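# Sort coloured blocks onto matching coloured tiles

## Task

Set every block onto a tile that matches its colour, resting flat on one full face on that tile, with no tile holding more than one block.

## Robot and tools

SETUP. Six identical arms, arm1 to arm6, each an i2rt Big YAM with six joints, a right hand (index, middle and ring fingers plus a thumb, four hinge motors each, sixteen in all) and a wrist camera. Cameras: arm1_cam_wrist to arm6_cam_wrist, plus room_a and room_b fixed in the room. All poses share one scene frame: origin on the floor, +z up, metres. Foot poses (x, y, z; quat wxyz), each foot facing its own +x: arm1 (-0.113, -0.253, 0.656; 0.765, 0.002, 0.001, -0.644), arm2 (-1.213, -0.041, 0.708; 0.396, -0.001, -0.005, -0.918), arm3 (0.890, 0.231, 0.622; 0.806, 0, 0, -0.592), arm4 (0.041, -1.441, 0.675; 0.393, 0.002, -0.001, -0.920), arm5 (-1.599, 1.013, 0.699; 0.042, 0, 0, -0.999), arm6 (1.986, 0.501, 0.661; 0.901, -0.002, -0.008, -0.434). Reach is roughly 1.06 m from the joint1 axis.

JOINTS (absolute radians). joint1_rad -2.879..2.879, yaw about the foot, positive counter-clockwise from above, 0 = along the foot's facing. joint2_rad 0..3.141, shoulder, 0 = upper arm pointing back, positive lifts it up then forward. joint3_rad 0..3.019, elbow, 0 = folded, positive opens. joint4_rad -1.692..1.57, hand pitch, positive tilts fingers up. joint5_rad -1.57..1.57, sideways swing, positive toward the arm's right. joint6_rad -2.094..2.094, roll, positive clockwise seen from behind the hand. With joints 1, 5, 6 at 0 and the hand level and forward, the palm faces up with the thumb on the right; joint6 alone cannot make the palm face straight down.

HAND. Hinge keys: hand_index_/hand_middle_/hand_ring_ with mcp, abd, pip, dip, and hand_thumb_cmc, _axl, _mcp, _ipl. Each takes an absolute goal from -1 to 1, scaled linearly between the hinge's two stops; moving toward -1 curls a finger toward the palm. Values that make a hinge straight: finger mcp 0.75, abd 0.00, pip 0.58, dip 0.70; thumb cmc 0.71 (flat beside the palm; toward -1 brings it in front of the palm), axl 0.68, mcp 0.23, ipl 0.17. Two settings: hand_current_limit (-1..1, mapping to 0..550 mA of current cap; starts at +0.4) and hand_speed (-0.96..1, hinge speed = (n+1)/2 of 8.5 rad/s; starts at -0.6). Keys you omit keep their goal. Re-sending a hinge's current measured position slackens a grip. Grip force grows with how far the goal lies past the object surface. Hand-point axes: +z out along straight fingers, +x across the palm away from the thumb, +y out of the palm face (palm at y = -0.062). A camera mast sticks out on the palm side at the wrist and can strike things.

TOOL move. Optional keys arm1..arm6 and cameras. Each arm's part may hold: joints (object of absolute targets by name); target, a list of 7 numbers [x, y, z, qw, qx, qy, qz] giving the absolute hand pose in the scene frame, reached along a straight line from the current hand_target; speed (0.002..0.5 m/s, default 0.25, turning capped at twice that in rad/s; only allowed with target); min_time_s (0.1..8 s, lower bound on that arm's joint motions). When target is present, joints may hold only hand keys and the two settings. All arms start together; all hand paths end together (0.5 to 10 s), and no action runs past 15 s. Hands lag, drift and often land a centimetre or more off. Arms left out get no new command but may still be pushing toward earlier targets. cameras: list of names, ["all"] or []; omitted means all only for an empty call. An empty move returns full state, images and the scene number. Unknown keys make the call invalid; out-of-range values get it refused, and a refusal cancels the remaining move/wait/finished_scene calls in that reply.

TOOL wait: seconds 0..10, optional cameras; sends nothing. TOOL zoom_image: camera name and region [x0, y0, x1, y1] in pixels from the top-left, at most 504 wide and high, on that camera's newest image. TOOL finished_scene: scene = current scene number; irreversible, result usually tells whether the goal holds.

RESULTS. "move:" line: each moved arm with done or its worst status. joint_status / hand_status per key: done, off_target (resting away, may still push), time_out (arm keeps pushing to a nearby target; on_its_own lists these), not_followed (safety check blocked it; may keep trying). "joint command not followed" / "pose unreachable" mean a self- or inter-arm clearance check withheld motion. "as last shown": arm not named this call, unchanged lines omitted. hand shows the hand pose; hand_target where the held joint targets put it. hand_state word per motor: moving, goal, blocked (pressing short of goal), overload (shut down). *_current_ma: positive pushes toward -1. Joint velocities in rad/s; "within noise" means still. Joint torques: positive toward larger joint value, include gravity, offsets and noise; numbers 3 and 4 wrap at ±28 N m. pictures line gives image order; images may be slightly older than the state.

AVOID. Hard contact between two robots (including one hand gripping another's fingers) ends the scene; the clearance check can be late and ignores hands and cameras. Knocking objects off the work area or to the floor fails; so do hard hits on fixed or heavy things and long falls. Drops, releasing moving parts and hard pushes are penalised. A hand motor at 495 mA or more for a net 5 s shuts down for 10 s. Stretched, loaded or stalled arms heat up: MOTOR HOT appears at 85 °C and at 100 °C the arm goes limp (OVER-TEMPERATURE FAULT, keys read limit_stop_at_motor_heat; resend targets afterwards). During any arm stop, hand commands are discarded. Loose objects may occasionally be nudged by outside pushes.

Each tool is called after "Emit:" as a command line: name --argument value for each argument, lists and objects as JSON in quotes; but a table of rows of numbers goes row by row, as --pt "numbers of a row", without its own name.

## Session

Emit:
move --cameras '["room_a","room_b"]'

Scene clock: 0.00 s.
Joint torques (N m): no reading
Motor temperatures (°C): arm1=[30 31 32 30 28 29] | arm2=[33 29 32 29 30 27] | arm3=[33 30 31 28 27 28] | arm4=[30 33 34 30 29 30] | arm5=[30 28 33 30 29 27] | arm6=[30 32 34 32 28 29]
Heat: arm1: hottest joint3_rad 32 °C; arm2: hottest joint1_rad 33 °C; arm3: hottest joint1_rad 33 °C; arm4: hottest joint3_rad 34 °C; arm5: hottest joint3_rad 33 °C; arm6: hottest joint3_rad 34 °C.
Joint velocities: within noise
arm1.joint_positions: joint1_rad=-0.465 joint2_rad=+0.620 joint3_rad=+1.372 joint4_rad=-1.212 joint5_rad=-0.031 joint6_rad=+1.040 hand_index_mcp=+0.753 hand_index_abd=+0.000 hand_index_pip=+0.577 hand_index_dip=+0.696 hand_middle_mcp=+0.753 hand_middle_abd=+0.000 hand_middle_pip=+0.577 hand_middle_dip=+0.696 hand_ring_mcp=+0.753 hand_ring_abd=+0.000 hand_ring_pip=+0.577 hand_ring_dip=+0.696 hand_thumb_cmc=+0.714 hand_thumb_axl=+0.677 hand_thumb_mcp=+0.226 hand_thumb_ipl=+0.168 hand_current_limit=+0.400 hand_speed=-0.600
arm1.joint_status: not commanded
arm1.hand_state: goal,goal,goal,goal,goal,goal,goal,goal,goal,goal,goal,goal,goal,goal,goal,goal
arm1.index_mcp_current_ma: 0
arm1.index_abd_current_ma: 0
arm1.index_pip_current_ma: 0
arm1.index_dip_current_ma: 0
arm1.middle_mcp_current_ma: 0
arm1.middle_abd_current_ma: 0
arm1.middle_pip_current_ma: 0
arm1.middle_dip_current_ma: 0
arm1.ring_mcp_current_ma: 0
arm1.ring_abd_current_ma: 0
arm1.ring_pip_current_ma: 0
arm1.ring_dip_current_ma: 0
arm1.thumb_cmc_current_ma: 0
arm1.thumb_axl_current_ma: 0
arm1.thumb_mcp_current_ma: 0
arm1.thumb_ipl_current_ma: 0
arm1.hand_goal_index_mcp: 0.754
arm1.hand_goal_index_abd: 0.000
arm1.hand_goal_index_pip: 0.576
arm1.hand_goal_index_dip: 0.696
arm1.hand_goal_middle_mcp: 0.754
arm1.hand_goal_middle_abd: 0.000
arm1.hand_goal_middle_pip: 0.576
arm1.hand_goal_middle_dip: 0.696
arm1.hand_goal_ring_mcp: 0.754
arm1.hand_goal_ring_abd: 0.000
arm1.hand_goal_ring_pip: 0.576
arm1.hand_goal_ring_dip: 0.696
arm1.hand_goal_thumb_cmc: 0.714
arm1.hand_goal_thumb_axl: 0.678
arm1.hand_goal_thumb_mcp: 0.226
arm1.hand_goal_thumb_ipl: 0.168
arm1.hand: x=-0.2671 y=-0.4876 z=+1.2315 quat_wxyz=(+0.485, +0.674, -0.519, +0.204) (m; scene frame)
arm1.hand_target: x=-0.2659 y=-0.4838 z=+1.2471 quat_wxyz=(+0.498, +0.667, -0.513, +0.209) (m; scene frame)
arm1.hand_status: not commanded
arm2.joint_positions: joint1_rad=-0.048 joint2_rad=+0.640 joint3_rad=+1.439 joint4_rad=-1.402 joint5_rad=+0.011 joint6_rad=+1.135 hand_index_mcp=+0.753 hand_index_abd=+0.000 hand_index_pip=+0.577 hand_index_dip=+0.696 hand_middle_mcp=+0.753 hand_middle_abd=+0.000 hand_middle_pip=+0.577 hand_middle_dip=+0.696 hand_ring_mcp=+0.753 hand_ring_abd=+0.000 hand_ring_pip=+0.577 hand_ring_dip=+0.696 hand_thumb_cmc=+0.714 hand_thumb_axl=+0.677 hand_thumb_mcp=+0.226 hand_thumb_ipl=+0.168 hand_current_limit=+0.400 hand_speed=-0.600
arm2.joint_status: not commanded
arm2.hand_state: goal,goal,goal,goal,goal,goal,goal,goal,goal,goal,goal,goal,goal,goal,goal,goal
arm2.index_mcp_current_ma: 0
arm2.index_abd_current_ma: 0
arm2.index_pip_current_ma: 0
arm2.index_dip_current_ma: 0
arm2.middle_mcp_current_ma: 0
arm2.middle_abd_current_ma: 0
arm2.middle_pip_current_ma: 0
arm2.middle_dip_current_ma: 0
arm2.ring_mcp_current_ma: 0
arm2.ring_abd_current_ma: 0
arm2.ring_pip_current_ma: 0
arm2.ring_dip_current_ma: 0
arm2.thumb_cmc_current_ma: 0
arm2.thumb_axl_current_ma: 0
arm2.thumb_mcp_current_ma: 0
arm2.thumb_ipl_current_ma: 0
arm2.hand_goal_index_mcp: 0.754
arm2.hand_goal_index_abd: 0.000
arm2.hand_goal_index_pip: 0.576
arm2.hand_goal_index_dip: 0.696
arm2.hand_goal_middle_mcp: 0.754
arm2.hand_goal_middle_abd: 0.000
arm2.hand_goal_middle_pip: 0.576
arm2.hand_goal_middle_dip: 0.696
arm2.hand_goal_ring_mcp: 0.754
arm2.hand_goal_ring_abd: 0.000
arm2.hand_goal_ring_pip: 0.576
arm2.hand_goal_ring_dip: 0.696
arm2.hand_goal_thumb_cmc: 0.714
arm2.hand_goal_thumb_axl: 0.678
arm2.hand_goal_thumb_mcp: 0.226
arm2.hand_goal_thumb_ipl: 0.168
arm2.hand: x=-1.4469 y=-0.1366 z=+1.2660 quat_wxyz=(+0.461, +0.497, -0.732, +0.076) (m; scene frame)
arm2.hand_target: x=-1.4450 y=-0.1346 z=+1.2787 quat_wxyz=(+0.474, +0.493, -0.726, +0.078) (m; scene frame)
arm2.hand_status: not commanded
arm3.joint_positions: joint1_rad=-0.825 joint2_rad=+0.614 joint3_rad=+1.440 joint4_rad=-1.414 joint5_rad=-0.055 joint6_rad=+1.012 hand_index_mcp=+0.753 hand_index_abd=+0.000 hand_index_pip=+0.577 hand_index_dip=+0.696 hand_middle_mcp=+0.753 hand_middle_abd=+0.000 hand_middle_pip=+0.577 hand_middle_dip=+0.696 hand_ring_mcp=+0.753 hand_ring_abd=+0.000 hand_ring_pip=+0.577 hand_ring_dip=+0.696 hand_thumb_cmc=+0.714 hand_thumb_axl=+0.677 hand_thumb_mcp=+0.226 hand_thumb_ipl=+0.168 hand_current_limit=+0.400 hand_speed=-0.600
arm3.joint_status: not commanded
arm3.hand_state: goal,goal,goal,goal,goal,goal,goal,goal,goal,goal,goal,goal,goal,goal,goal,goal
arm3.index_mcp_current_ma: 0
arm3.index_abd_current_ma: 0
arm3.index_pip_current_ma: 0
arm3.index_dip_current_ma: 0
arm3.middle_mcp_current_ma: 0
arm3.middle_abd_current_ma: 0
arm3.middle_pip_current_ma: 0
arm3.middle_dip_current_ma: 0
arm3.ring_mcp_current_ma: 0
arm3.ring_abd_current_ma: 0
arm3.ring_pip_current_ma: 0
arm3.ring_dip_current_ma: 0
arm3.thumb_cmc_current_ma: 0
arm3.thumb_axl_current_ma: 0
arm3.thumb_mcp_current_ma: 0
arm3.thumb_ipl_current_ma: 0
arm3.hand_goal_index_mcp: 0.754
arm3.hand_goal_index_abd: 0.000
arm3.hand_goal_index_pip: 0.576
arm3.hand_goal_index_dip: 0.696
arm3.hand_goal_middle_mcp: 0.754
arm3.hand_goal_middle_abd: 0.000
arm3.hand_goal_middle_pip: 0.576
arm3.hand_goal_middle_dip: 0.696
arm3.hand_goal_ring_mcp: 0.754
arm3.hand_goal_ring_abd: 0.000
arm3.hand_goal_ring_pip: 0.576
arm3.hand_goal_ring_dip: 0.696
arm3.hand_goal_thumb_cmc: 0.714
arm3.hand_goal_thumb_axl: 0.678
arm3.hand_goal_thumb_mcp: 0.226
arm3.hand_goal_thumb_ipl: 0.168
arm3.hand: x=+0.7086 y=+0.0649 z=+1.1889 quat_wxyz=(+0.451, +0.644, -0.602, +0.139) (m; scene frame)
arm3.hand_target: x=+0.7101 y=+0.0676 z=+1.1978 quat_wxyz=(+0.460, +0.640, -0.599, +0.141) (m; scene frame)
arm3.hand_status: not commanded
arm4.joint_positions: joint1_rad=-0.279 joint2_rad=+0.606 joint3_rad=+1.417 joint4_rad=-1.261 joint5_rad=+0.066 joint6_rad=+1.033 hand_index_mcp=+0.753 hand_index_abd=+0.000 hand_index_pip=+0.577 hand_index_dip=+0.696 hand_middle_mcp=+0.753 hand_middle_abd=+0.000 hand_middle_pip=+0.577 hand_middle_dip=+0.696 hand_ring_mcp=+0.753 hand_ring_abd=+0.000 hand_ring_pip=+0.577 hand_ring_dip=+0.696 hand_thumb_cmc=+0.714 hand_thumb_axl=+0.677 hand_thumb_mcp=+0.226 hand_thumb_ipl=+0.168 hand_current_limit=+0.400 hand_speed=-0.600
arm4.joint_status: not commanded
arm4.hand_state: goal,goal,goal,goal,goal,goal,goal,goal,goal,goal,goal,goal,goal,goal,goal,goal
arm4.index_mcp_current_ma: 0
arm4.index_abd_current_ma: 0
arm4.index_pip_current_ma: 0
arm4.index_dip_current_ma: 0
arm4.middle_mcp_current_ma: 0
arm4.middle_abd_current_ma: 0
arm4.middle_pip_current_ma: 0
arm4.middle_dip_current_ma: 0
arm4.ring_mcp_current_ma: 0
arm4.ring_abd_current_ma: 0
arm4.ring_pip_current_ma: 0
arm4.ring_dip_current_ma: 0
arm4.thumb_cmc_current_ma: 0
arm4.thumb_axl_current_ma: 0
arm4.thumb_mcp_current_ma: 0
arm4.thumb_ipl_current_ma: 0
arm4.hand_goal_index_mcp: 0.754
arm4.hand_goal_index_abd: 0.000
arm4.hand_goal_index_pip: 0.576
arm4.hand_goal_index_dip: 0.696
arm4.hand_goal_middle_mcp: 0.754
arm4.hand_goal_middle_abd: 0.000
arm4.hand_goal_middle_pip: 0.576
arm4.hand_goal_middle_dip: 0.696
arm4.hand_goal_ring_mcp: 0.754
arm4.hand_goal_ring_abd: 0.000
arm4.hand_goal_ring_pip: 0.576
arm4.hand_goal_ring_dip: 0.696
arm4.hand_goal_thumb_cmc: 0.714
arm4.hand_goal_thumb_axl: 0.678
arm4.hand_goal_thumb_mcp: 0.226
arm4.hand_goal_thumb_ipl: 0.168
arm4.hand: x=-0.2176 y=-1.4782 z=+1.2695 quat_wxyz=(+0.529, +0.415, -0.740, -0.029) (m; scene frame)
arm4.hand_target: x=-0.2145 y=-1.4764 z=+1.2794 quat_wxyz=(+0.539, +0.411, -0.735, -0.029) (m; scene frame)
arm4.hand_status: not commanded
arm5.joint_positions: joint1_rad=+0.771 joint2_rad=+0.637 joint3_rad=+1.395 joint4_rad=-1.367 joint5_rad=-0.087 joint6_rad=+0.990 hand_index_mcp=+0.753 hand_index_abd=+0.000 hand_index_pip=+0.577 hand_index_dip=+0.696 hand_middle_mcp=+0.753 hand_middle_abd=+0.000 hand_middle_pip=+0.577 hand_middle_dip=+0.696 hand_ring_mcp=+0.753 hand_ring_abd=+0.000 hand_ring_pip=+0.577 hand_ring_dip=+0.696 hand_thumb_cmc=+0.714 hand_thumb_axl=+0.677 hand_thumb_mcp=+0.226 hand_thumb_ipl=+0.168 hand_current_limit=+0.400 hand_speed=-0.600
arm5.joint_status: not commanded
arm5.hand_state: goal,goal,goal,goal,goal,goal,goal,goal,goal,goal,goal,goal,goal,goal,goal,goal
arm5.index_mcp_current_ma: 0
arm5.index_abd_current_ma: 0
arm5.index_pip_current_ma: 0
arm5.index_dip_current_ma: 0
arm5.middle_mcp_current_ma: 0
arm5.middle_abd_current_ma: 0
arm5.middle_pip_current_ma: 0
arm5.middle_dip_current_ma: 0
arm5.ring_mcp_current_ma: 0
arm5.ring_abd_current_ma: 0
arm5.ring_pip_current_ma: 0
arm5.ring_dip_current_ma: 0
arm5.thumb_cmc_current_ma: 0
arm5.thumb_axl_current_ma: 0
arm5.thumb_mcp_current_ma: 0
arm5.thumb_ipl_current_ma: 0
arm5.hand_goal_index_mcp: 0.754
arm5.hand_goal_index_abd: 0.000
arm5.hand_goal_index_pip: 0.576
arm5.hand_goal_index_dip: 0.696
arm5.hand_goal_middle_mcp: 0.754
arm5.hand_goal_middle_abd: 0.000
arm5.hand_goal_middle_pip: 0.576
arm5.hand_goal_middle_dip: 0.696
arm5.hand_goal_ring_mcp: 0.754
arm5.hand_goal_ring_abd: 0.000
arm5.hand_goal_ring_pip: 0.576
arm5.hand_goal_ring_dip: 0.696
arm5.hand_goal_thumb_cmc: 0.714
arm5.hand_goal_thumb_axl: 0.678
arm5.hand_goal_thumb_mcp: 0.226
arm5.hand_goal_thumb_ipl: 0.168
arm5.hand: x=-1.8210 y=+0.8626 z=+1.2493 quat_wxyz=(+0.453, +0.598, -0.654, +0.101) (m; scene frame)
arm5.hand_target: x=-1.8195 y=+0.8644 z=+1.2588 quat_wxyz=(+0.462, +0.594, -0.650, +0.102) (m; scene frame)
arm5.hand_status: not commanded
arm6.joint_positions: joint1_rad=+0.669 joint2_rad=+0.623 joint3_rad=+1.484 joint4_rad=-1.349 joint5_rad=+0.057 joint6_rad=+1.147 hand_index_mcp=+0.753 hand_index_abd=+0.000 hand_index_pip=+0.577 hand_index_dip=+0.696 hand_middle_mcp=+0.753 hand_middle_abd=+0.000 hand_middle_pip=+0.577 hand_middle_dip=+0.696 hand_ring_mcp=+0.753 hand_ring_abd=+0.000 hand_ring_pip=+0.577 hand_ring_dip=+0.696 hand_thumb_cmc=+0.714 hand_thumb_axl=+0.677 hand_thumb_mcp=+0.226 hand_thumb_ipl=+0.168 hand_current_limit=+0.400 hand_speed=-0.600
arm6.joint_status: not commanded
arm6.hand_state: goal,goal,goal,goal,goal,goal,goal,goal,goal,goal,goal,goal,goal,goal,goal,goal
arm6.index_mcp_current_ma: 0
arm6.index_abd_current_ma: 0
arm6.index_pip_current_ma: 0
arm6.index_dip_current_ma: 0
arm6.middle_mcp_current_ma: 0
arm6.middle_abd_current_ma: 0
arm6.middle_pip_current_ma: 0
arm6.middle_dip_current_ma: 0
arm6.ring_mcp_current_ma: 0
arm6.ring_abd_current_ma: 0
arm6.ring_pip_current_ma: 0
arm6.ring_dip_current_ma: 0
arm6.thumb_cmc_current_ma: 0
arm6.thumb_axl_current_ma: 0
arm6.thumb_mcp_current_ma: 0
arm6.thumb_ipl_current_ma: 0
arm6.hand_goal_index_mcp: 0.754
arm6.hand_goal_index_abd: 0.000
arm6.hand_goal_index_pip: 0.576
arm6.hand_goal_index_dip: 0.696
arm6.hand_goal_middle_mcp: 0.754
arm6.hand_goal_middle_abd: 0.000
arm6.hand_goal_middle_pip: 0.576
arm6.hand_goal_middle_dip: 0.696
arm6.hand_goal_ring_mcp: 0.754
arm6.hand_goal_ring_abd: 0.000
arm6.hand_goal_ring_pip: 0.576
arm6.hand_goal_ring_dip: 0.696
arm6.hand_goal_thumb_cmc: 0.714
arm6.hand_goal_thumb_axl: 0.678
arm6.hand_goal_thumb_mcp: 0.226
arm6.hand_goal_thumb_ipl: 0.168
arm6.hand: x=+2.1751 y=+0.3624 z=+1.2605 quat_wxyz=(+0.193, +0.850, +0.071, +0.485) (m; scene frame)
arm6.hand_target: x=+2.1715 y=+0.3634 z=+1.2737 quat_wxyz=(+0.197, +0.842, +0.070, +0.498) (m; scene frame)
arm6.hand_status: not commanded
pictures: room_a, room_b
Images, in order (width x height): room_a 672x504, room_b 672x504.

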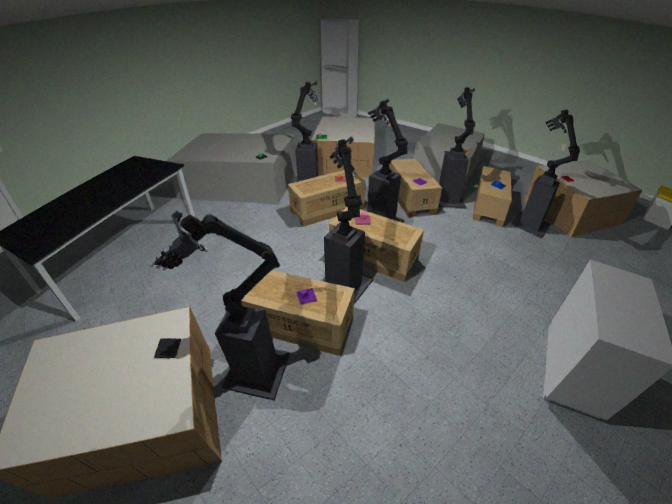

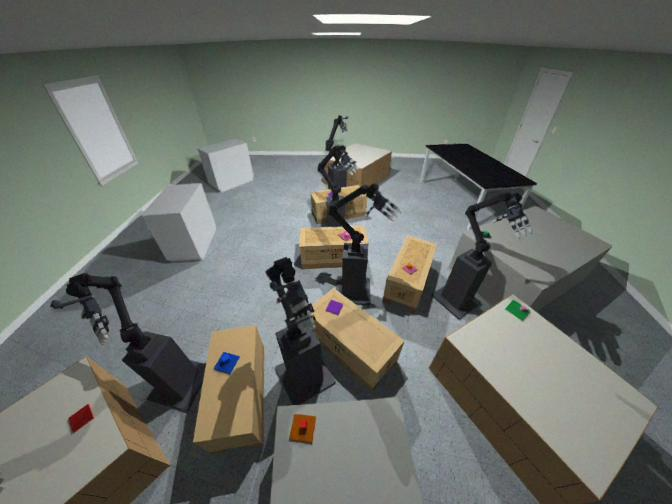

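Emit:
zoom_image --camera "room_b" --region '[40, 330, 340, 480]'

Emit:
zoom_image --camera "room_b" --region '[300, 180, 560, 340]'

Emit:
zoom_image --camera "room_a" --region '[130, 100, 450, 360]'

Emit:
zoom_image --camera "room_a" --region '[380, 120, 672, 240]'

Scaled by 1.680 from the camera's 672x504 image, which has a finer 960x720 frame.

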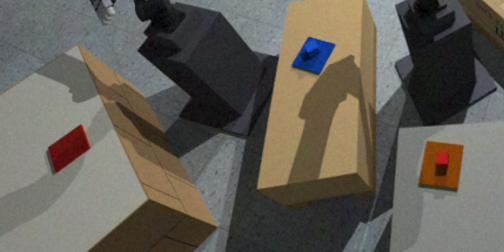

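Scaled by 1.938 from the camera's 672x504 image, which has a finer 960x720 frame.

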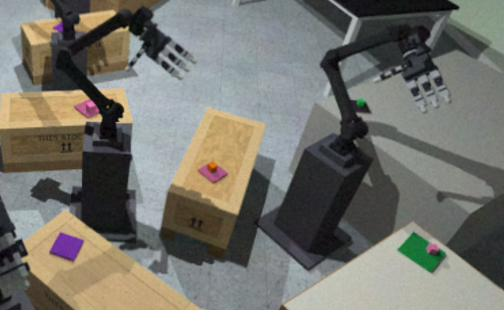

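Scaled by 1.575 from the camera's 672x504 image, which has a finer 960x720 frame.

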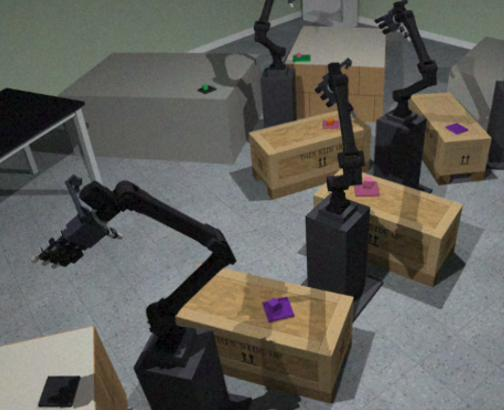

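Scaled by 1.726 from the camera's 672x504 image, which has a finer 960x720 frame.

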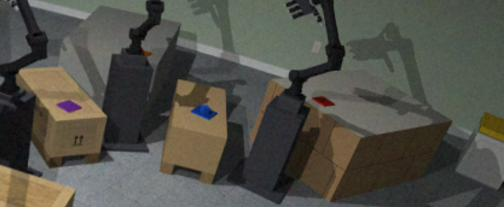

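Emit:
zoom_image --camera "room_a" --region '[270, 260, 370, 330]'

Emit:
zoom_image --camera "room_a" --region '[130, 320, 210, 380]'

Emit:
zoom_image --camera "room_a" --region '[320, 190, 420, 250]'

Emit:
zoom_image --camera "room_a" --region '[470, 150, 600, 210]'

Emit:
zoom_image --camera "room_b" --region '[300, 180, 380, 250]'

Emit:
zoom_image --camera "room_b" --region '[190, 330, 340, 460]'

Scaled by 5.040 from the camera's 672x504 image, which has a finer 960x720 frame.

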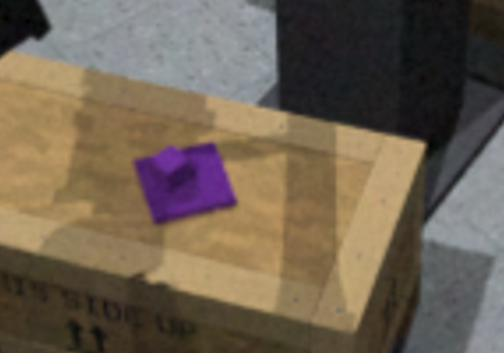

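Scaled by 6.300 from the camera's 672x504 image, which has a finer 960x720 frame.

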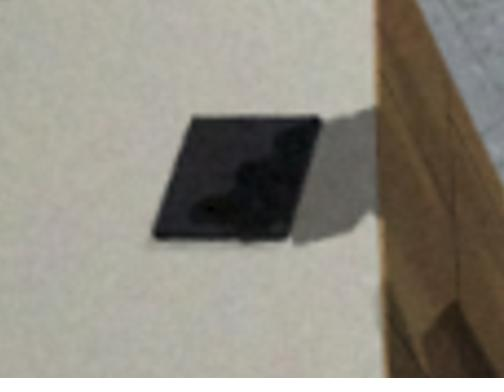

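Scaled by 5.040 from the camera's 672x504 image, which has a finer 960x720 frame.

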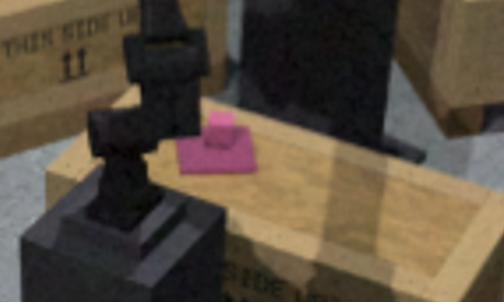

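Scaled by 3.877 from the camera's 672x504 image, which has a finer 960x720 frame.

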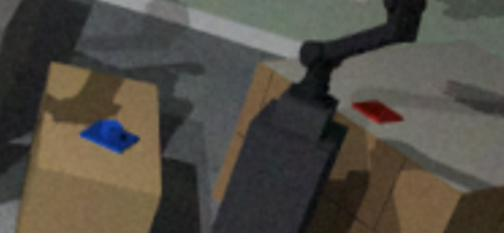

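Scaled by 6.300 from the camera's 672x504 image, which has a finer 960x720 frame.

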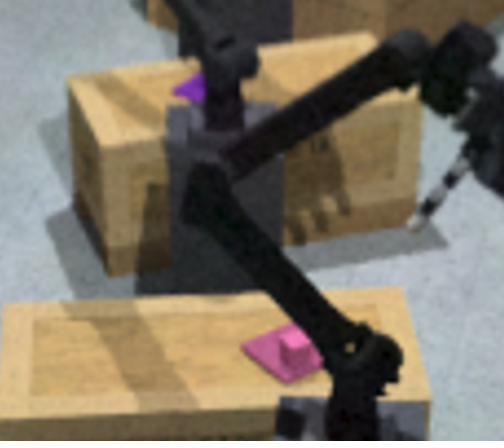

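Scaled by 3.360 from the camera's 672x504 image, which has a finer 960x720 frame.

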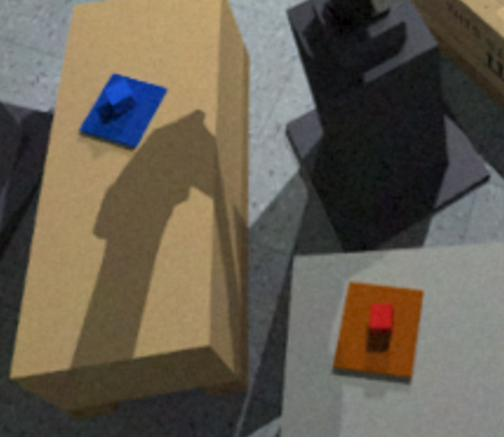

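Emit:
move --arm1 '{"joints":{"joint1_rad":0.0,"joint2_rad":1.3,"joint3_rad":1.42,"joint4_rad":-1.685,"joint5_rad":0,"joint6_rad":0,"hand_index_abd":0.35,"hand_middle_abd":-0.35,"hand_ring_abd":-0.7},"min_time_s":3}' --arm2 '{"joints":{"joint1_rad":-0.37,"joint2_rad":1.3,"joint3_rad":1.42,"joint4_rad":-1.685,"joint5_rad":0,"joint6_rad":0,"hand_index_abd":0.35,"hand_middle_abd":-0.35,"hand_ring_abd":-0.7},"min_time_s":3}' --arm4 '{"joints":{"joint1_rad":-0.05,"joint2_rad":1.3,"joint3_rad":1.42,"joint4_rad":-1.685,"joint5_rad":0,"joint6_rad":0,"hand_index_abd":0.35,"hand_middle_abd":-0.35,"hand_ring_abd":-0.7},"min_time_s":3}' --arm5 '{"joints":{"joint1_rad":-0.31,"joint2_rad":1.3,"joint3_rad":1.42,"joint4_rad":-1.685,"joint5_rad":0,"joint6_rad":0,"hand_index_abd":0.35,"hand_middle_abd":-0.35,"hand_ring_abd":-0.7},"min_time_s":3}' --cameras '["arm1_cam_wrist","arm2_cam_wrist","arm4_cam_wrist","arm5_cam_wrist","room_b"]'

Scene clock: 59.30 s.
Joint torques (N m): arm1=[-0.56 -8.82 14.05 0.03 0.2 -0.07] | arm2=[-2.14 -7 8.16 -0.38 0 -0.14] | arm3=[-0.67 0.21 10.39 1.59 -0.01 -0.16] | arm4=[1.79 -7.82 9.91 0.16 -0.09 -0.13] | arm5=[-0.62 -8.35 10.43 -0.27 0.12 -0.29] | arm6=[0.67 2.67 8.87 1.43 0.12 -0.09]
Motor temperatures (°C): arm1=[30 31 41 30 28 29] | arm2=[33 29 37 29 30 27] | arm3=[33 30 37 28 27 28] | arm4=[30 33 40 30 29 30] | arm5=[30 29 39 30 29 27] | arm6=[30 32 38 32 28 29]
Heat: arm1: hottest joint3_rad 41 °C; arm2: hottest joint3_rad 37 °C; arm3: hottest joint3_rad 37 °C; arm4: hottest joint3_rad 40 °C; arm5: hottest joint3_rad 39 °C; arm6: hottest joint3_rad 38 °C.
move: arm1 done; arm2 done; arm4 done; arm5 done
Joint velocities: within noise
arm1.joint_positions: joint1_rad=-0.005 joint2_rad=+1.296 joint3_rad=+1.372 joint4_rad=-1.672 joint5_rad=-0.003 joint6_rad=+0.015 hand_index_mcp=+0.755 hand_index_abd=+0.349 hand_index_pip=+0.577 hand_index_dip=+0.696 hand_middle_mcp=+0.755 hand_middle_abd=-0.344 hand_middle_pip=+0.577 hand_middle_dip=+0.696 hand_ring_mcp=+0.755 hand_ring_abd=-0.691 hand_ring_pip=+0.577 hand_ring_dip=+0.696 hand_thumb_cmc=+0.716 hand_thumb_axl=+0.677 hand_thumb_mcp=+0.224 hand_thumb_ipl=+0.168 hand_current_limit=+0.400 hand_speed=-0.600
arm1.joint_status: all done
arm1.hand_state: goal,goal,goal,goal,goal,goal,goal,goal,goal,goal,goal,goal,goal,goal,goal,goal
arm1.index_mcp_current_ma: 1
arm1.index_abd_current_ma: -1
arm1.index_pip_current_ma: 1
arm1.index_dip_current_ma: 0
arm1.middle_mcp_current_ma: 1
arm1.middle_abd_current_ma: 12
arm1.middle_pip_current_ma: 1
arm1.middle_dip_current_ma: 0
arm1.ring_mcp_current_ma: 1
arm1.ring_abd_current_ma: 17
arm1.ring_pip_current_ma: 1
arm1.ring_dip_current_ma: 0
arm1.thumb_cmc_current_ma: 3
arm1.thumb_axl_current_ma: -1
arm1.thumb_mcp_current_ma: -6
arm1.thumb_ipl_current_ma: -1
arm1.hand_goal_index_mcp: 0.754
arm1.hand_goal_index_abd: 0.350
arm1.hand_goal_index_pip: 0.576
arm1.hand_goal_index_dip: 0.696
arm1.hand_goal_middle_mcp: 0.754
arm1.hand_goal_middle_abd: -0.350
arm1.hand_goal_middle_pip: 0.576
arm1.hand_goal_middle_dip: 0.696
arm1.hand_goal_ring_mcp: 0.754
arm1.hand_goal_ring_abd: -0.700
arm1.hand_goal_ring_pip: 0.576
arm1.hand_goal_ring_dip: 0.696
arm1.hand_goal_thumb_cmc: 0.714
arm1.hand_goal_thumb_axl: 0.678
arm1.hand_goal_thumb_mcp: 0.226
arm1.hand_goal_thumb_ipl: 0.168
arm1.hand: x=-0.0635 y=-0.6956 z=+0.9467 quat_wxyz=(-0.015, +0.997, +0.076, +0.001) (m; scene frame)
arm1.hand_target: x=-0.0592 y=-0.7030 z=+0.9662 quat_wxyz=(+0.001, +0.996, +0.086, +0.001) (m; scene frame)
arm1.hand_status: not commanded
arm2.joint_positions: joint1_rad=-0.361 joint2_rad=+1.302 joint3_rad=+1.414 joint4_rad=-1.674 joint5_rad=+0.003 joint6_rad=+0.016 hand_index_mcp=+0.755 hand_index_abd=+0.349 hand_index_pip=+0.577 hand_index_dip=+0.696 hand_middle_mcp=+0.755 hand_middle_abd=-0.344 hand_middle_pip=+0.577 hand_middle_dip=+0.696 hand_ring_mcp=+0.755 hand_ring_abd=-0.691 hand_ring_pip=+0.577 hand_ring_dip=+0.696 hand_thumb_cmc=+0.716 hand_thumb_axl=+0.677 hand_thumb_mcp=+0.223 hand_thumb_ipl=+0.168 hand_current_limit=+0.400 hand_speed=-0.600
arm2.joint_status: all done
arm2.hand_state: goal,goal,goal,goal,goal,goal,goal,goal,goal,goal,goal,goal,goal,goal,goal,goal
arm2.index_mcp_current_ma: 0
arm2.index_abd_current_ma: 0
arm2.index_pip_current_ma: 0
arm2.index_dip_current_ma: 0
arm2.middle_mcp_current_ma: 0
arm2.middle_abd_current_ma: 1
arm2.middle_pip_current_ma: 0
arm2.middle_dip_current_ma: 0
arm2.ring_mcp_current_ma: 0
arm2.ring_abd_current_ma: 2
arm2.ring_pip_current_ma: 0
arm2.ring_dip_current_ma: 0
arm2.thumb_cmc_current_ma: 0
arm2.thumb_axl_current_ma: 0
arm2.thumb_mcp_current_ma: 0
arm2.thumb_ipl_current_ma: 0
arm2.hand_goal_index_mcp: 0.754
arm2.hand_goal_index_abd: 0.350
arm2.hand_goal_index_pip: 0.576
arm2.hand_goal_index_dip: 0.696
arm2.hand_goal_middle_mcp: 0.754
arm2.hand_goal_middle_abd: -0.350
arm2.hand_goal_middle_pip: 0.576
arm2.hand_goal_middle_dip: 0.696
arm2.hand_goal_ring_mcp: 0.754
arm2.hand_goal_ring_abd: -0.700
arm2.hand_goal_ring_pip: 0.576
arm2.hand_goal_ring_dip: 0.696
arm2.hand_goal_thumb_cmc: 0.714
arm2.hand_goal_thumb_axl: 0.678
arm2.hand_goal_thumb_mcp: 0.226
arm2.hand_goal_thumb_ipl: 0.168
arm2.hand: x=-1.6318 y=-0.2144 z=+1.0186 quat_wxyz=(+0.006, +0.844, -0.537, +0.000) (m; scene frame)
arm2.hand_target: x=-1.6313 y=-0.2119 z=+1.0212 quat_wxyz=(+0.006, +0.846, -0.534, +0.002) (m; scene frame)
arm2.hand_status: not commanded
arm3, arm6: as last shown
arm3.joint_positions: joint1_rad=-0.825 joint2_rad=+0.614 joint3_rad=+1.440 joint4_rad=-1.414 joint5_rad=-0.055 joint6_rad=+1.012 hand_index_mcp=+0.755 hand_index_abd=+0.000 hand_index_pip=+0.577 hand_index_dip=+0.696 hand_middle_mcp=+0.754 hand_middle_abd=+0.000 hand_middle_pip=+0.577 hand_middle_dip=+0.696 hand_ring_mcp=+0.754 hand_ring_abd=+0.000 hand_ring_pip=+0.577 hand_ring_dip=+0.696 hand_thumb_cmc=+0.715 hand_thumb_axl=+0.677 hand_thumb_mcp=+0.226 hand_thumb_ipl=+0.168 hand_current_limit=+0.400 hand_speed=-0.600
arm3.index_mcp_current_ma: 3
arm3.index_pip_current_ma: 3
arm3.middle_mcp_current_ma: 2
arm3.middle_pip_current_ma: 3
arm3.ring_mcp_current_ma: 2
arm3.ring_pip_current_ma: 3
arm3.thumb_cmc_current_ma: 3
arm3.thumb_axl_current_ma: -4
arm3.thumb_mcp_current_ma: -2
arm3.thumb_ipl_current_ma: -2
arm4.joint_positions: joint1_rad=-0.058 joint2_rad=+1.292 joint3_rad=+1.417 joint4_rad=-1.677 joint5_rad=+0.001 joint6_rad=+0.013 hand_index_mcp=+0.755 hand_index_abd=+0.349 hand_index_pip=+0.577 hand_index_dip=+0.696 hand_middle_mcp=+0.755 hand_middle_abd=-0.343 hand_middle_pip=+0.577 hand_middle_dip=+0.696 hand_ring_mcp=+0.755 hand_ring_abd=-0.691 hand_ring_pip=+0.577 hand_ring_dip=+0.696 hand_thumb_cmc=+0.716 hand_thumb_axl=+0.677 hand_thumb_mcp=+0.223 hand_thumb_ipl=+0.168 hand_current_limit=+0.400 hand_speed=-0.600
arm4.joint_status: all done
arm4.hand_state: goal,goal,goal,goal,goal,goal,goal,goal,goal,goal,goal,goal,goal,goal,goal,goal
arm4.index_mcp_current_ma: 0
arm4.index_abd_current_ma: 0
arm4.index_pip_current_ma: 0
arm4.index_dip_current_ma: 0
arm4.middle_mcp_current_ma: 0
arm4.middle_abd_current_ma: 2
arm4.middle_pip_current_ma: 0
arm4.middle_dip_current_ma: 0
arm4.ring_mcp_current_ma: 0
arm4.ring_abd_current_ma: 2
arm4.ring_pip_current_ma: 0
arm4.ring_dip_current_ma: 0
arm4.thumb_cmc_current_ma: 0
arm4.thumb_axl_current_ma: 0
arm4.thumb_mcp_current_ma: -1
arm4.thumb_ipl_current_ma: 0
arm4.hand_goal_index_mcp: 0.754
arm4.hand_goal_index_abd: 0.350
arm4.hand_goal_index_pip: 0.576
arm4.hand_goal_index_dip: 0.696
arm4.hand_goal_middle_mcp: 0.754
arm4.hand_goal_middle_abd: -0.350
arm4.hand_goal_middle_pip: 0.576
arm4.hand_goal_middle_dip: 0.696
arm4.hand_goal_ring_mcp: 0.754
arm4.hand_goal_ring_abd: -0.700
arm4.hand_goal_ring_pip: 0.576
arm4.hand_goal_ring_dip: 0.696
arm4.hand_goal_thumb_cmc: 0.714
arm4.hand_goal_thumb_axl: 0.678
arm4.hand_goal_thumb_mcp: 0.226
arm4.hand_goal_thumb_ipl: 0.168
arm4.hand: x=-0.3070 y=-1.7300 z=+0.9891 quat_wxyz=(+0.008, +0.914, -0.405, -0.002) (m; scene frame)
arm4.hand_target: x=-0.3043 y=-1.7339 z=+0.9866 quat_wxyz=(+0.002, +0.918, -0.396, +0.001) (m; scene frame)
arm4.hand_status: not commanded
arm5.joint_positions: joint1_rad=-0.305 joint2_rad=+1.288 joint3_rad=+1.395 joint4_rad=-1.665 joint5_rad=+0.000 joint6_rad=+0.015 hand_index_mcp=+0.755 hand_index_abd=+0.349 hand_index_pip=+0.577 hand_index_dip=+0.696 hand_middle_mcp=+0.755 hand_middle_abd=-0.343 hand_middle_pip=+0.577 hand_middle_dip=+0.696 hand_ring_mcp=+0.755 hand_ring_abd=-0.690 hand_ring_pip=+0.577 hand_ring_dip=+0.696 hand_thumb_cmc=+0.716 hand_thumb_axl=+0.677 hand_thumb_mcp=+0.223 hand_thumb_ipl=+0.168 hand_current_limit=+0.400 hand_speed=-0.600
arm5.joint_status: all done
joint sent to its limit — arm5.joint4_rad, lower limit.
arm5.hand_state: goal,goal,goal,goal,goal,goal,goal,goal,goal,goal,goal,goal,goal,goal,goal,goal
arm5.index_mcp_current_ma: 3
arm5.index_abd_current_ma: -3
arm5.index_pip_current_ma: 1
arm5.index_dip_current_ma: 0
arm5.middle_mcp_current_ma: 3
arm5.middle_abd_current_ma: 15
arm5.middle_pip_current_ma: 1
arm5.middle_dip_current_ma: 0
arm5.ring_mcp_current_ma: 2
arm5.ring_abd_current_ma: 26
arm5.ring_pip_current_ma: 1
arm5.ring_dip_current_ma: 0
arm5.thumb_cmc_current_ma: 5
arm5.thumb_axl_current_ma: -2
arm5.thumb_mcp_current_ma: -8
arm5.thumb_ipl_current_ma: -1
arm5.hand_goal_index_mcp: 0.754
arm5.hand_goal_index_abd: 0.350
arm5.hand_goal_index_pip: 0.576
arm5.hand_goal_index_dip: 0.696
arm5.hand_goal_middle_mcp: 0.754
arm5.hand_goal_middle_abd: -0.350
arm5.hand_goal_middle_pip: 0.576
arm5.hand_goal_middle_dip: 0.696
arm5.hand_goal_ring_mcp: 0.754
arm5.hand_goal_ring_abd: -0.700
arm5.hand_goal_ring_pip: 0.576
arm5.hand_goal_ring_dip: 0.696
arm5.hand_goal_thumb_cmc: 0.714
arm5.hand_goal_thumb_axl: 0.678
arm5.hand_goal_thumb_mcp: 0.226
arm5.hand_goal_thumb_ipl: 0.168
arm5.hand: x=-2.0314 y=+1.1358 z=+1.0064 quat_wxyz=(+0.004, +0.619, -0.786, -0.005) (m; scene frame)
arm5.hand_target: x=-2.0357 y=+1.1378 z=+1.0120 quat_wxyz=(+0.004, +0.623, -0.783, -0.005) (m; scene frame)
arm5.hand_status: not commanded
arm6.joint_positions: joint1_rad=+0.669 joint2_rad=+0.623 joint3_rad=+1.484 joint4_rad=-1.349 joint5_rad=+0.057 joint6_rad=+1.147 hand_index_mcp=+0.754 hand_index_abd=+0.000 hand_index_pip=+0.577 hand_index_dip=+0.696 hand_middle_mcp=+0.754 hand_middle_abd=+0.000 hand_middle_pip=+0.577 hand_middle_dip=+0.696 hand_ring_mcp=+0.754 hand_ring_abd=+0.001 hand_ring_pip=+0.577 hand_ring_dip=+0.696 hand_thumb_cmc=+0.714 hand_thumb_axl=+0.677 hand_thumb_mcp=+0.226 hand_thumb_ipl=+0.168 hand_current_limit=+0.400 hand_speed=-0.600
pictures: arm1_cam_wrist, arm2_cam_wrist, arm4_cam_wrist, arm5_cam_wrist, room_b
Images, in order (width x height): arm1_cam_wrist 672x504, arm2_cam_wrist 672x504, arm4_cam_wrist 672x504, arm5_cam_wrist 672x504, room_b 672x504.

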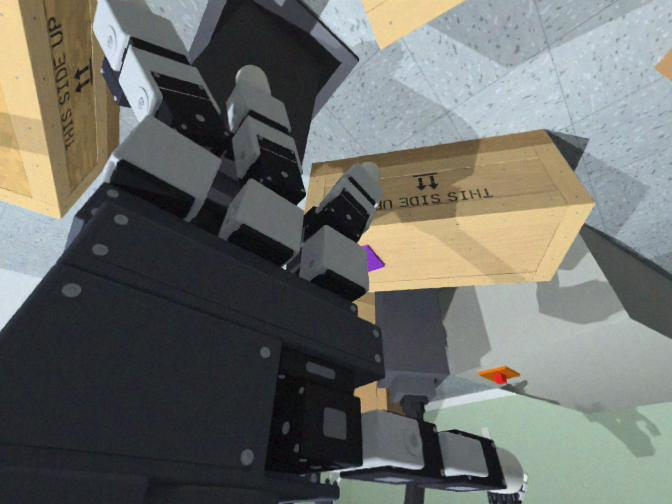

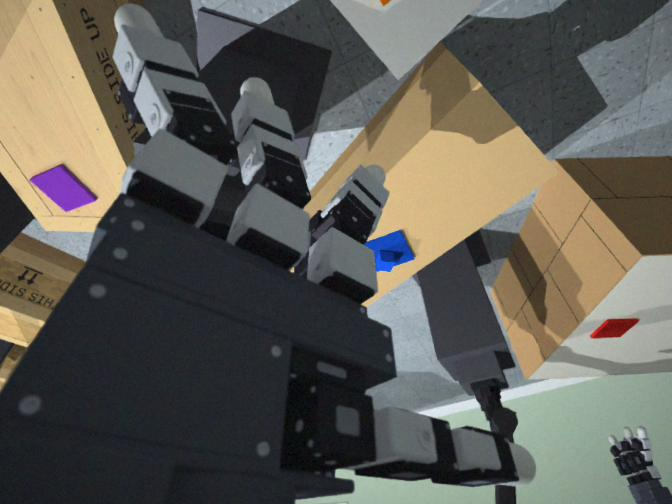

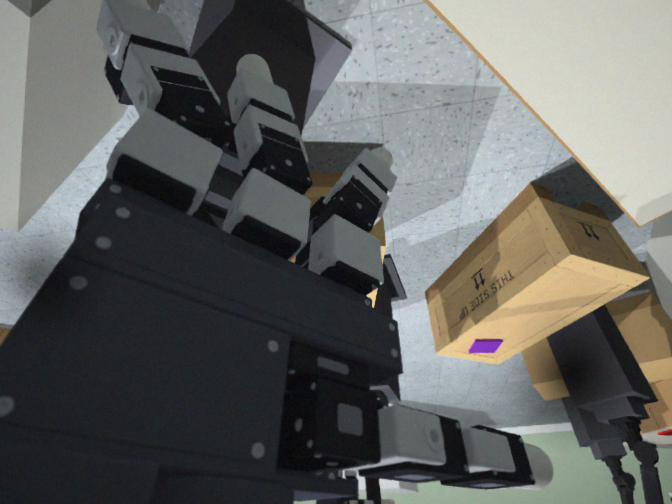

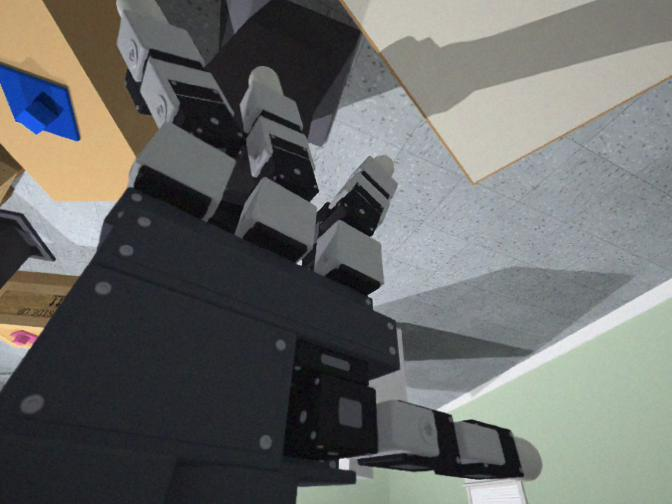

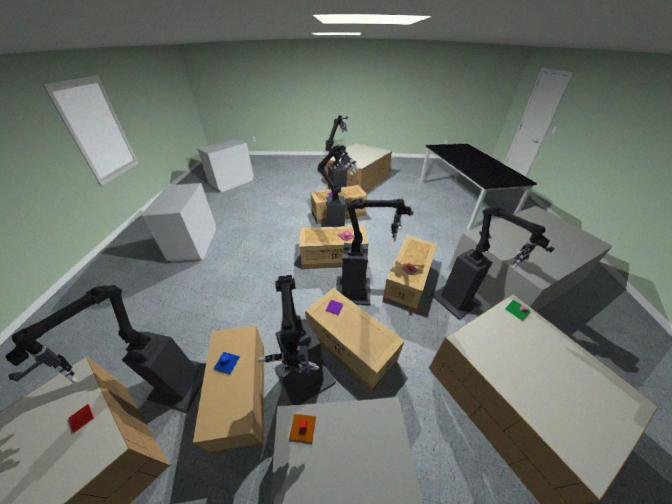

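Emit:
move --arm1 '{"joints":{"joint1_rad":0.0,"joint2_rad":1.72,"joint3_rad":1.84,"joint4_rad":-1.685,"joint5_rad":0,"joint6_rad":0},"min_time_s":2}' --arm2 '{"joints":{"joint1_rad":-0.35,"joint2_rad":1.72,"joint3_rad":1.84,"joint4_rad":-1.685,"joint5_rad":0,"joint6_rad":0},"min_time_s":2}' --arm4 '{"joints":{"joint1_rad":-0.45,"joint2_rad":2.15,"joint3_rad":2.27,"joint4_rad":-1.685,"joint5_rad":0,"joint6_rad":0},"min_time_s":2.5}' --arm5 '{"joints":{"joint1_rad":0.15,"joint2_rad":1.82,"joint3_rad":1.94,"joint4_rad":-1.685,"joint5_rad":0,"joint6_rad":0},"min_time_s":2.5}' --cameras '["arm1_cam_wrist","arm2_cam_wrist","arm4_cam_wrist","arm5_cam_wrist","room_b"]'

Scene clock: 129.53 s.
Joint torques (N m): arm1=[-0.5 -14.33 15.75 0.09 0.2 -0.05] | arm2=[-0.67 -12.28 11.4 -0.43 0.03 -0.14] | arm3=[-0.62 0.21 10.4 1.59 -0.01 -0.16] | arm4=[1.55 -20.66 14.46 0.27 -0.03 -0.11] | arm5=[0.03 -14.97 12.52 -0.2 0.11 -0.26] | arm6=[0.62 2.73 8.88 1.43 0.12 -0.09]
Motor temperatures (°C): arm1=[30 32 47 30 28 29] | arm2=[33 30 43 29 30 27] | arm3=[33 30 40 28 27 28] | arm4=[30 34 42 30 29 30] | arm5=[30 29 43 30 29 27] | arm6=[30 32 40 32 28 29]
Heat: arm1: hottest joint3_rad 47 °C; arm2: hottest joint3_rad 43 °C; arm3: hottest joint3_rad 40 °C; arm4: hottest joint3_rad 42 °C; arm5: hottest joint3_rad 43 °C; arm6: hottest joint3_rad 40 °C.
move: arm1 done; arm2 done; arm4 done; arm5 done
Joint velocities: within noise
arm1.joint_positions: joint1_rad=-0.005 joint2_rad=+1.711 joint3_rad=+1.772 joint4_rad=-1.675 joint5_rad=-0.002 joint6_rad=+0.014 hand_index_mcp=+0.754 hand_index_abd=+0.349 hand_index_pip=+0.577 hand_index_dip=+0.696 hand_middle_mcp=+0.754 hand_middle_abd=-0.344 hand_middle_pip=+0.577 hand_middle_dip=+0.696 hand_ring_mcp=+0.754 hand_ring_abd=-0.691 hand_ring_pip=+0.577 hand_ring_dip=+0.696 hand_thumb_cmc=+0.715 hand_thumb_axl=+0.677 hand_thumb_mcp=+0.224 hand_thumb_ipl=+0.168 hand_current_limit=+0.400 hand_speed=-0.600
arm1.joint_status: all done
arm1.hand_state: goal,goal,goal,goal,goal,goal,goal,goal,goal,goal,goal,goal,goal,goal,goal,goal
arm1.index_mcp_current_ma: 0
arm1.index_abd_current_ma: -1
arm1.index_pip_current_ma: 1
arm1.index_dip_current_ma: 0
arm1.middle_mcp_current_ma: 0
arm1.middle_abd_current_ma: 12
arm1.middle_pip_current_ma: 1
arm1.middle_dip_current_ma: 0
arm1.ring_mcp_current_ma: 0
arm1.ring_abd_current_ma: 17
arm1.ring_pip_current_ma: 1
arm1.ring_dip_current_ma: 0
arm1.thumb_cmc_current_ma: 3
arm1.thumb_axl_current_ma: -1
arm1.thumb_mcp_current_ma: -6
arm1.thumb_ipl_current_ma: -1
arm1.hand_goal_index_mcp: 0.754
arm1.hand_goal_index_abd: 0.350
arm1.hand_goal_index_pip: 0.576
arm1.hand_goal_index_dip: 0.696
arm1.hand_goal_middle_mcp: 0.754
arm1.hand_goal_middle_abd: -0.350
arm1.hand_goal_middle_pip: 0.576
arm1.hand_goal_middle_dip: 0.696
arm1.hand_goal_ring_mcp: 0.754
arm1.hand_goal_ring_abd: -0.700
arm1.hand_goal_ring_pip: 0.576
arm1.hand_goal_ring_dip: 0.696
arm1.hand_goal_thumb_cmc: 0.714
arm1.hand_goal_thumb_axl: 0.678
arm1.hand_goal_thumb_mcp: 0.226
arm1.hand_goal_thumb_ipl: 0.168
arm1.hand: x=-0.0381 y=-0.8466 z=+0.9218 quat_wxyz=(-0.024, +0.997, +0.076, +0.000) (m; scene frame)
arm1.hand_target: x=-0.0321 y=-0.8599 z=+0.9469 quat_wxyz=(+0.001, +0.996, +0.086, +0.001) (m; scene frame)
arm1.hand_status: not commanded
arm2.joint_positions: joint1_rad=-0.361 joint2_rad=+1.717 joint3_rad=+1.788 joint4_rad=-1.676 joint5_rad=+0.003 joint6_rad=+0.015 hand_index_mcp=+0.755 hand_index_abd=+0.349 hand_index_pip=+0.577 hand_index_dip=+0.696 hand_middle_mcp=+0.755 hand_middle_abd=-0.344 hand_middle_pip=+0.577 hand_middle_dip=+0.696 hand_ring_mcp=+0.755 hand_ring_abd=-0.691 hand_ring_pip=+0.577 hand_ring_dip=+0.696 hand_thumb_cmc=+0.716 hand_thumb_axl=+0.677 hand_thumb_mcp=+0.223 hand_thumb_ipl=+0.168 hand_current_limit=+0.400 hand_speed=-0.600
arm2.joint_status: all done
arm2.hand_state: goal,goal,goal,goal,goal,goal,goal,goal,goal,goal,goal,goal,goal,goal,goal,goal
arm2.index_mcp_current_ma: 0
arm2.index_abd_current_ma: 0
arm2.index_pip_current_ma: 0
arm2.index_dip_current_ma: 0
arm2.middle_mcp_current_ma: 0
arm2.middle_abd_current_ma: 1
arm2.middle_pip_current_ma: 0
arm2.middle_dip_current_ma: 0
arm2.ring_mcp_current_ma: 0
arm2.ring_abd_current_ma: 2
arm2.ring_pip_current_ma: 0
arm2.ring_dip_current_ma: 0
arm2.thumb_cmc_current_ma: 0
arm2.thumb_axl_current_ma: 0
arm2.thumb_mcp_current_ma: 0
arm2.thumb_ipl_current_ma: 0
arm2.hand_goal_index_mcp: 0.754
arm2.hand_goal_index_abd: 0.350
arm2.hand_goal_index_pip: 0.576
arm2.hand_goal_index_dip: 0.696
arm2.hand_goal_middle_mcp: 0.754
arm2.hand_goal_middle_abd: -0.350
arm2.hand_goal_middle_pip: 0.576
arm2.hand_goal_middle_dip: 0.696
arm2.hand_goal_ring_mcp: 0.754
arm2.hand_goal_ring_abd: -0.700
arm2.hand_goal_ring_pip: 0.576
arm2.hand_goal_ring_dip: 0.696
arm2.hand_goal_thumb_cmc: 0.714
arm2.hand_goal_thumb_axl: 0.678
arm2.hand_goal_thumb_mcp: 0.226
arm2.hand_goal_thumb_ipl: 0.168
arm2.hand: x=-1.7651 y=-0.2798 z=+0.9811 quat_wxyz=(-0.012, +0.844, -0.536, +0.012) (m; scene frame)
arm2.hand_target: x=-1.7702 y=-0.2916 z=+1.0029 quat_wxyz=(+0.006, +0.851, -0.525, +0.002) (m; scene frame)
arm2.hand_status: not commanded
arm3, arm6: as last shown
arm4.joint_positions: joint1_rad=-0.452 joint2_rad=+2.132 joint3_rad=+2.217 joint4_rad=-1.681 joint5_rad=-0.001 joint6_rad=+0.012 hand_index_mcp=+0.753 hand_index_abd=+0.349 hand_index_pip=+0.577 hand_index_dip=+0.696 hand_middle_mcp=+0.753 hand_middle_abd=-0.344 hand_middle_pip=+0.577 hand_middle_dip=+0.696 hand_ring_mcp=+0.754 hand_ring_abd=-0.692 hand_ring_pip=+0.577 hand_ring_dip=+0.696 hand_thumb_cmc=+0.716 hand_thumb_axl=+0.677 hand_thumb_mcp=+0.223 hand_thumb_ipl=+0.168 hand_current_limit=+0.400 hand_speed=-0.600
arm4.joint_status: all done
arm4.hand_state: goal,goal,goal,goal,goal,goal,goal,goal,goal,goal,goal,goal,goal,goal,goal,goal
arm4.index_mcp_current_ma: 0
arm4.index_abd_current_ma: 0
arm4.index_pip_current_ma: 0
arm4.index_dip_current_ma: 0
arm4.middle_mcp_current_ma: 0
arm4.middle_abd_current_ma: 1
arm4.middle_pip_current_ma: 0
arm4.middle_dip_current_ma: 0
arm4.ring_mcp_current_ma: 0
arm4.ring_abd_current_ma: 2
arm4.ring_pip_current_ma: 0
arm4.ring_dip_current_ma: 0
arm4.thumb_cmc_current_ma: 0
arm4.thumb_axl_current_ma: 0
arm4.thumb_mcp_current_ma: -1
arm4.thumb_ipl_current_ma: 0
arm4.hand_goal_index_mcp: 0.754
arm4.hand_goal_index_abd: 0.350
arm4.hand_goal_index_pip: 0.576
arm4.hand_goal_index_dip: 0.696
arm4.hand_goal_middle_mcp: 0.754
arm4.hand_goal_middle_abd: -0.350
arm4.hand_goal_middle_pip: 0.576
arm4.hand_goal_middle_dip: 0.696
arm4.hand_goal_ring_mcp: 0.754
arm4.hand_goal_ring_abd: -0.700
arm4.hand_goal_ring_pip: 0.576
arm4.hand_goal_ring_dip: 0.696
arm4.hand_goal_thumb_cmc: 0.714
arm4.hand_goal_thumb_axl: 0.678
arm4.hand_goal_thumb_mcp: 0.226
arm4.hand_goal_thumb_ipl: 0.168
arm4.hand: x=-0.6617 y=-1.6751 z=+0.8707 quat_wxyz=(-0.011, +0.817, -0.576, +0.010) (m; scene frame)
arm4.hand_target: x=-0.6720 y=-1.6816 z=+0.8817 quat_wxyz=(+0.002, +0.821, -0.570, +0.000) (m; scene frame)
arm4.hand_status: not commanded
arm5.joint_positions: joint1_rad=+0.146 joint2_rad=+1.796 joint3_rad=+1.890 joint4_rad=-1.668 joint5_rad=+0.000 joint6_rad=+0.014 hand_index_mcp=+0.754 hand_index_abd=+0.349 hand_index_pip=+0.577 hand_index_dip=+0.696 hand_middle_mcp=+0.754 hand_middle_abd=-0.344 hand_middle_pip=+0.577 hand_middle_dip=+0.696 hand_ring_mcp=+0.754 hand_ring_abd=-0.690 hand_ring_pip=+0.577 hand_ring_dip=+0.696 hand_thumb_cmc=+0.716 hand_thumb_axl=+0.677 hand_thumb_mcp=+0.223 hand_thumb_ipl=+0.168 hand_current_limit=+0.400 hand_speed=-0.600
arm5.joint_status: all done
joint sent to its limit — arm5.joint4_rad, lower limit.
arm5.hand_state: goal,goal,goal,goal,goal,goal,goal,goal,goal,goal,goal,goal,goal,goal,goal,goal
arm5.index_mcp_current_ma: 1
arm5.index_abd_current_ma: -3
arm5.index_pip_current_ma: 1
arm5.index_dip_current_ma: 0
arm5.middle_mcp_current_ma: 1
arm5.middle_abd_current_ma: 15
arm5.middle_pip_current_ma: 1
arm5.middle_dip_current_ma: 0
arm5.ring_mcp_current_ma: 1
arm5.ring_abd_current_ma: 26
arm5.ring_pip_current_ma: 1
arm5.ring_dip_current_ma: 0
arm5.thumb_cmc_current_ma: 5
arm5.thumb_axl_current_ma: -2
arm5.thumb_mcp_current_ma: -8
arm5.thumb_ipl_current_ma: -1
arm5.hand_goal_index_mcp: 0.754
arm5.hand_goal_index_abd: 0.350
arm5.hand_goal_index_pip: 0.576
arm5.hand_goal_index_dip: 0.696
arm5.hand_goal_middle_mcp: 0.754
arm5.hand_goal_middle_abd: -0.350
arm5.hand_goal_middle_pip: 0.576
arm5.hand_goal_middle_dip: 0.696
arm5.hand_goal_ring_mcp: 0.754
arm5.hand_goal_ring_abd: -0.700
arm5.hand_goal_ring_pip: 0.576
arm5.hand_goal_ring_dip: 0.696
arm5.hand_goal_thumb_cmc: 0.714
arm5.hand_goal_thumb_axl: 0.678
arm5.hand_goal_thumb_mcp: 0.226
arm5.hand_goal_thumb_ipl: 0.168
arm5.hand: x=-2.2243 y=+0.8921 z=+0.9714 quat_wxyz=(-0.002, +0.779, -0.627, +0.001) (m; scene frame)
arm5.hand_target: x=-2.2353 y=+0.8857 z=+0.9789 quat_wxyz=(+0.005, +0.785, -0.620, -0.004) (m; scene frame)
arm5.hand_status: not commanded
pictures: arm1_cam_wrist, arm2_cam_wrist, arm4_cam_wrist, arm5_cam_wrist, room_b
Images, in order (width x height): arm1_cam_wrist 672x504, arm2_cam_wrist 672x504, arm4_cam_wrist 672x504, arm5_cam_wrist 672x504, room_b 672x504.

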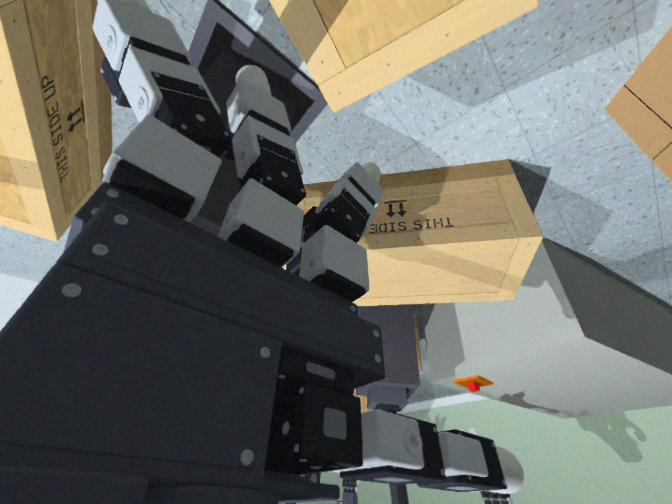

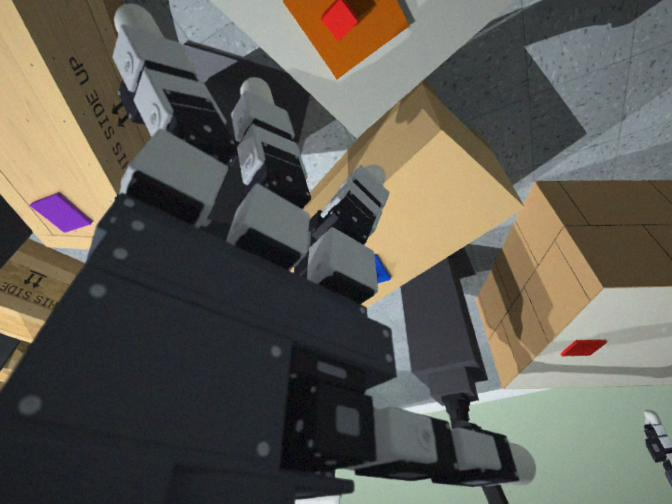

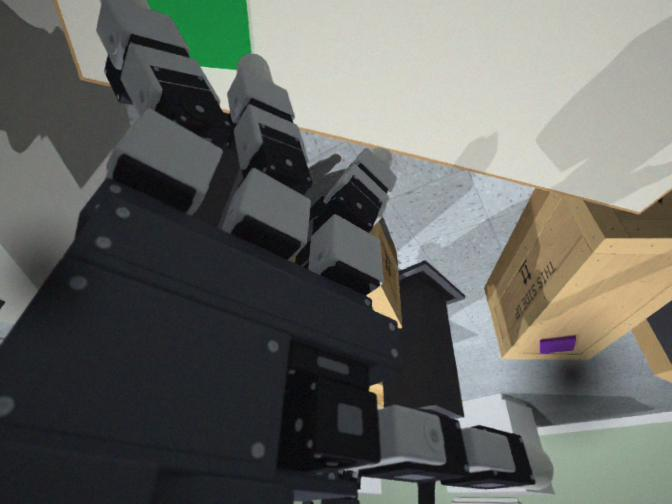

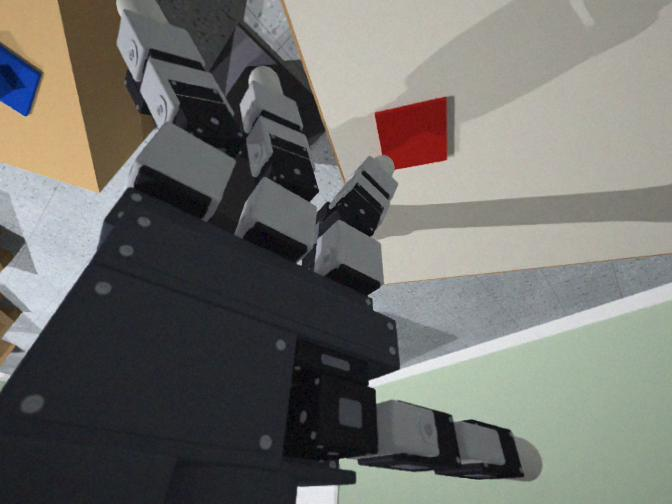

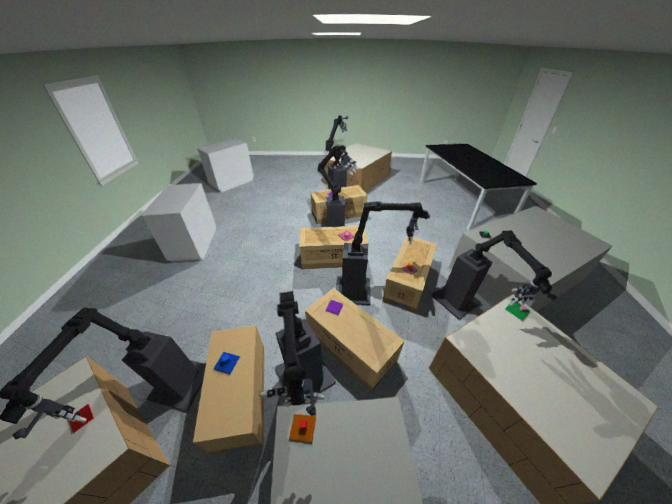

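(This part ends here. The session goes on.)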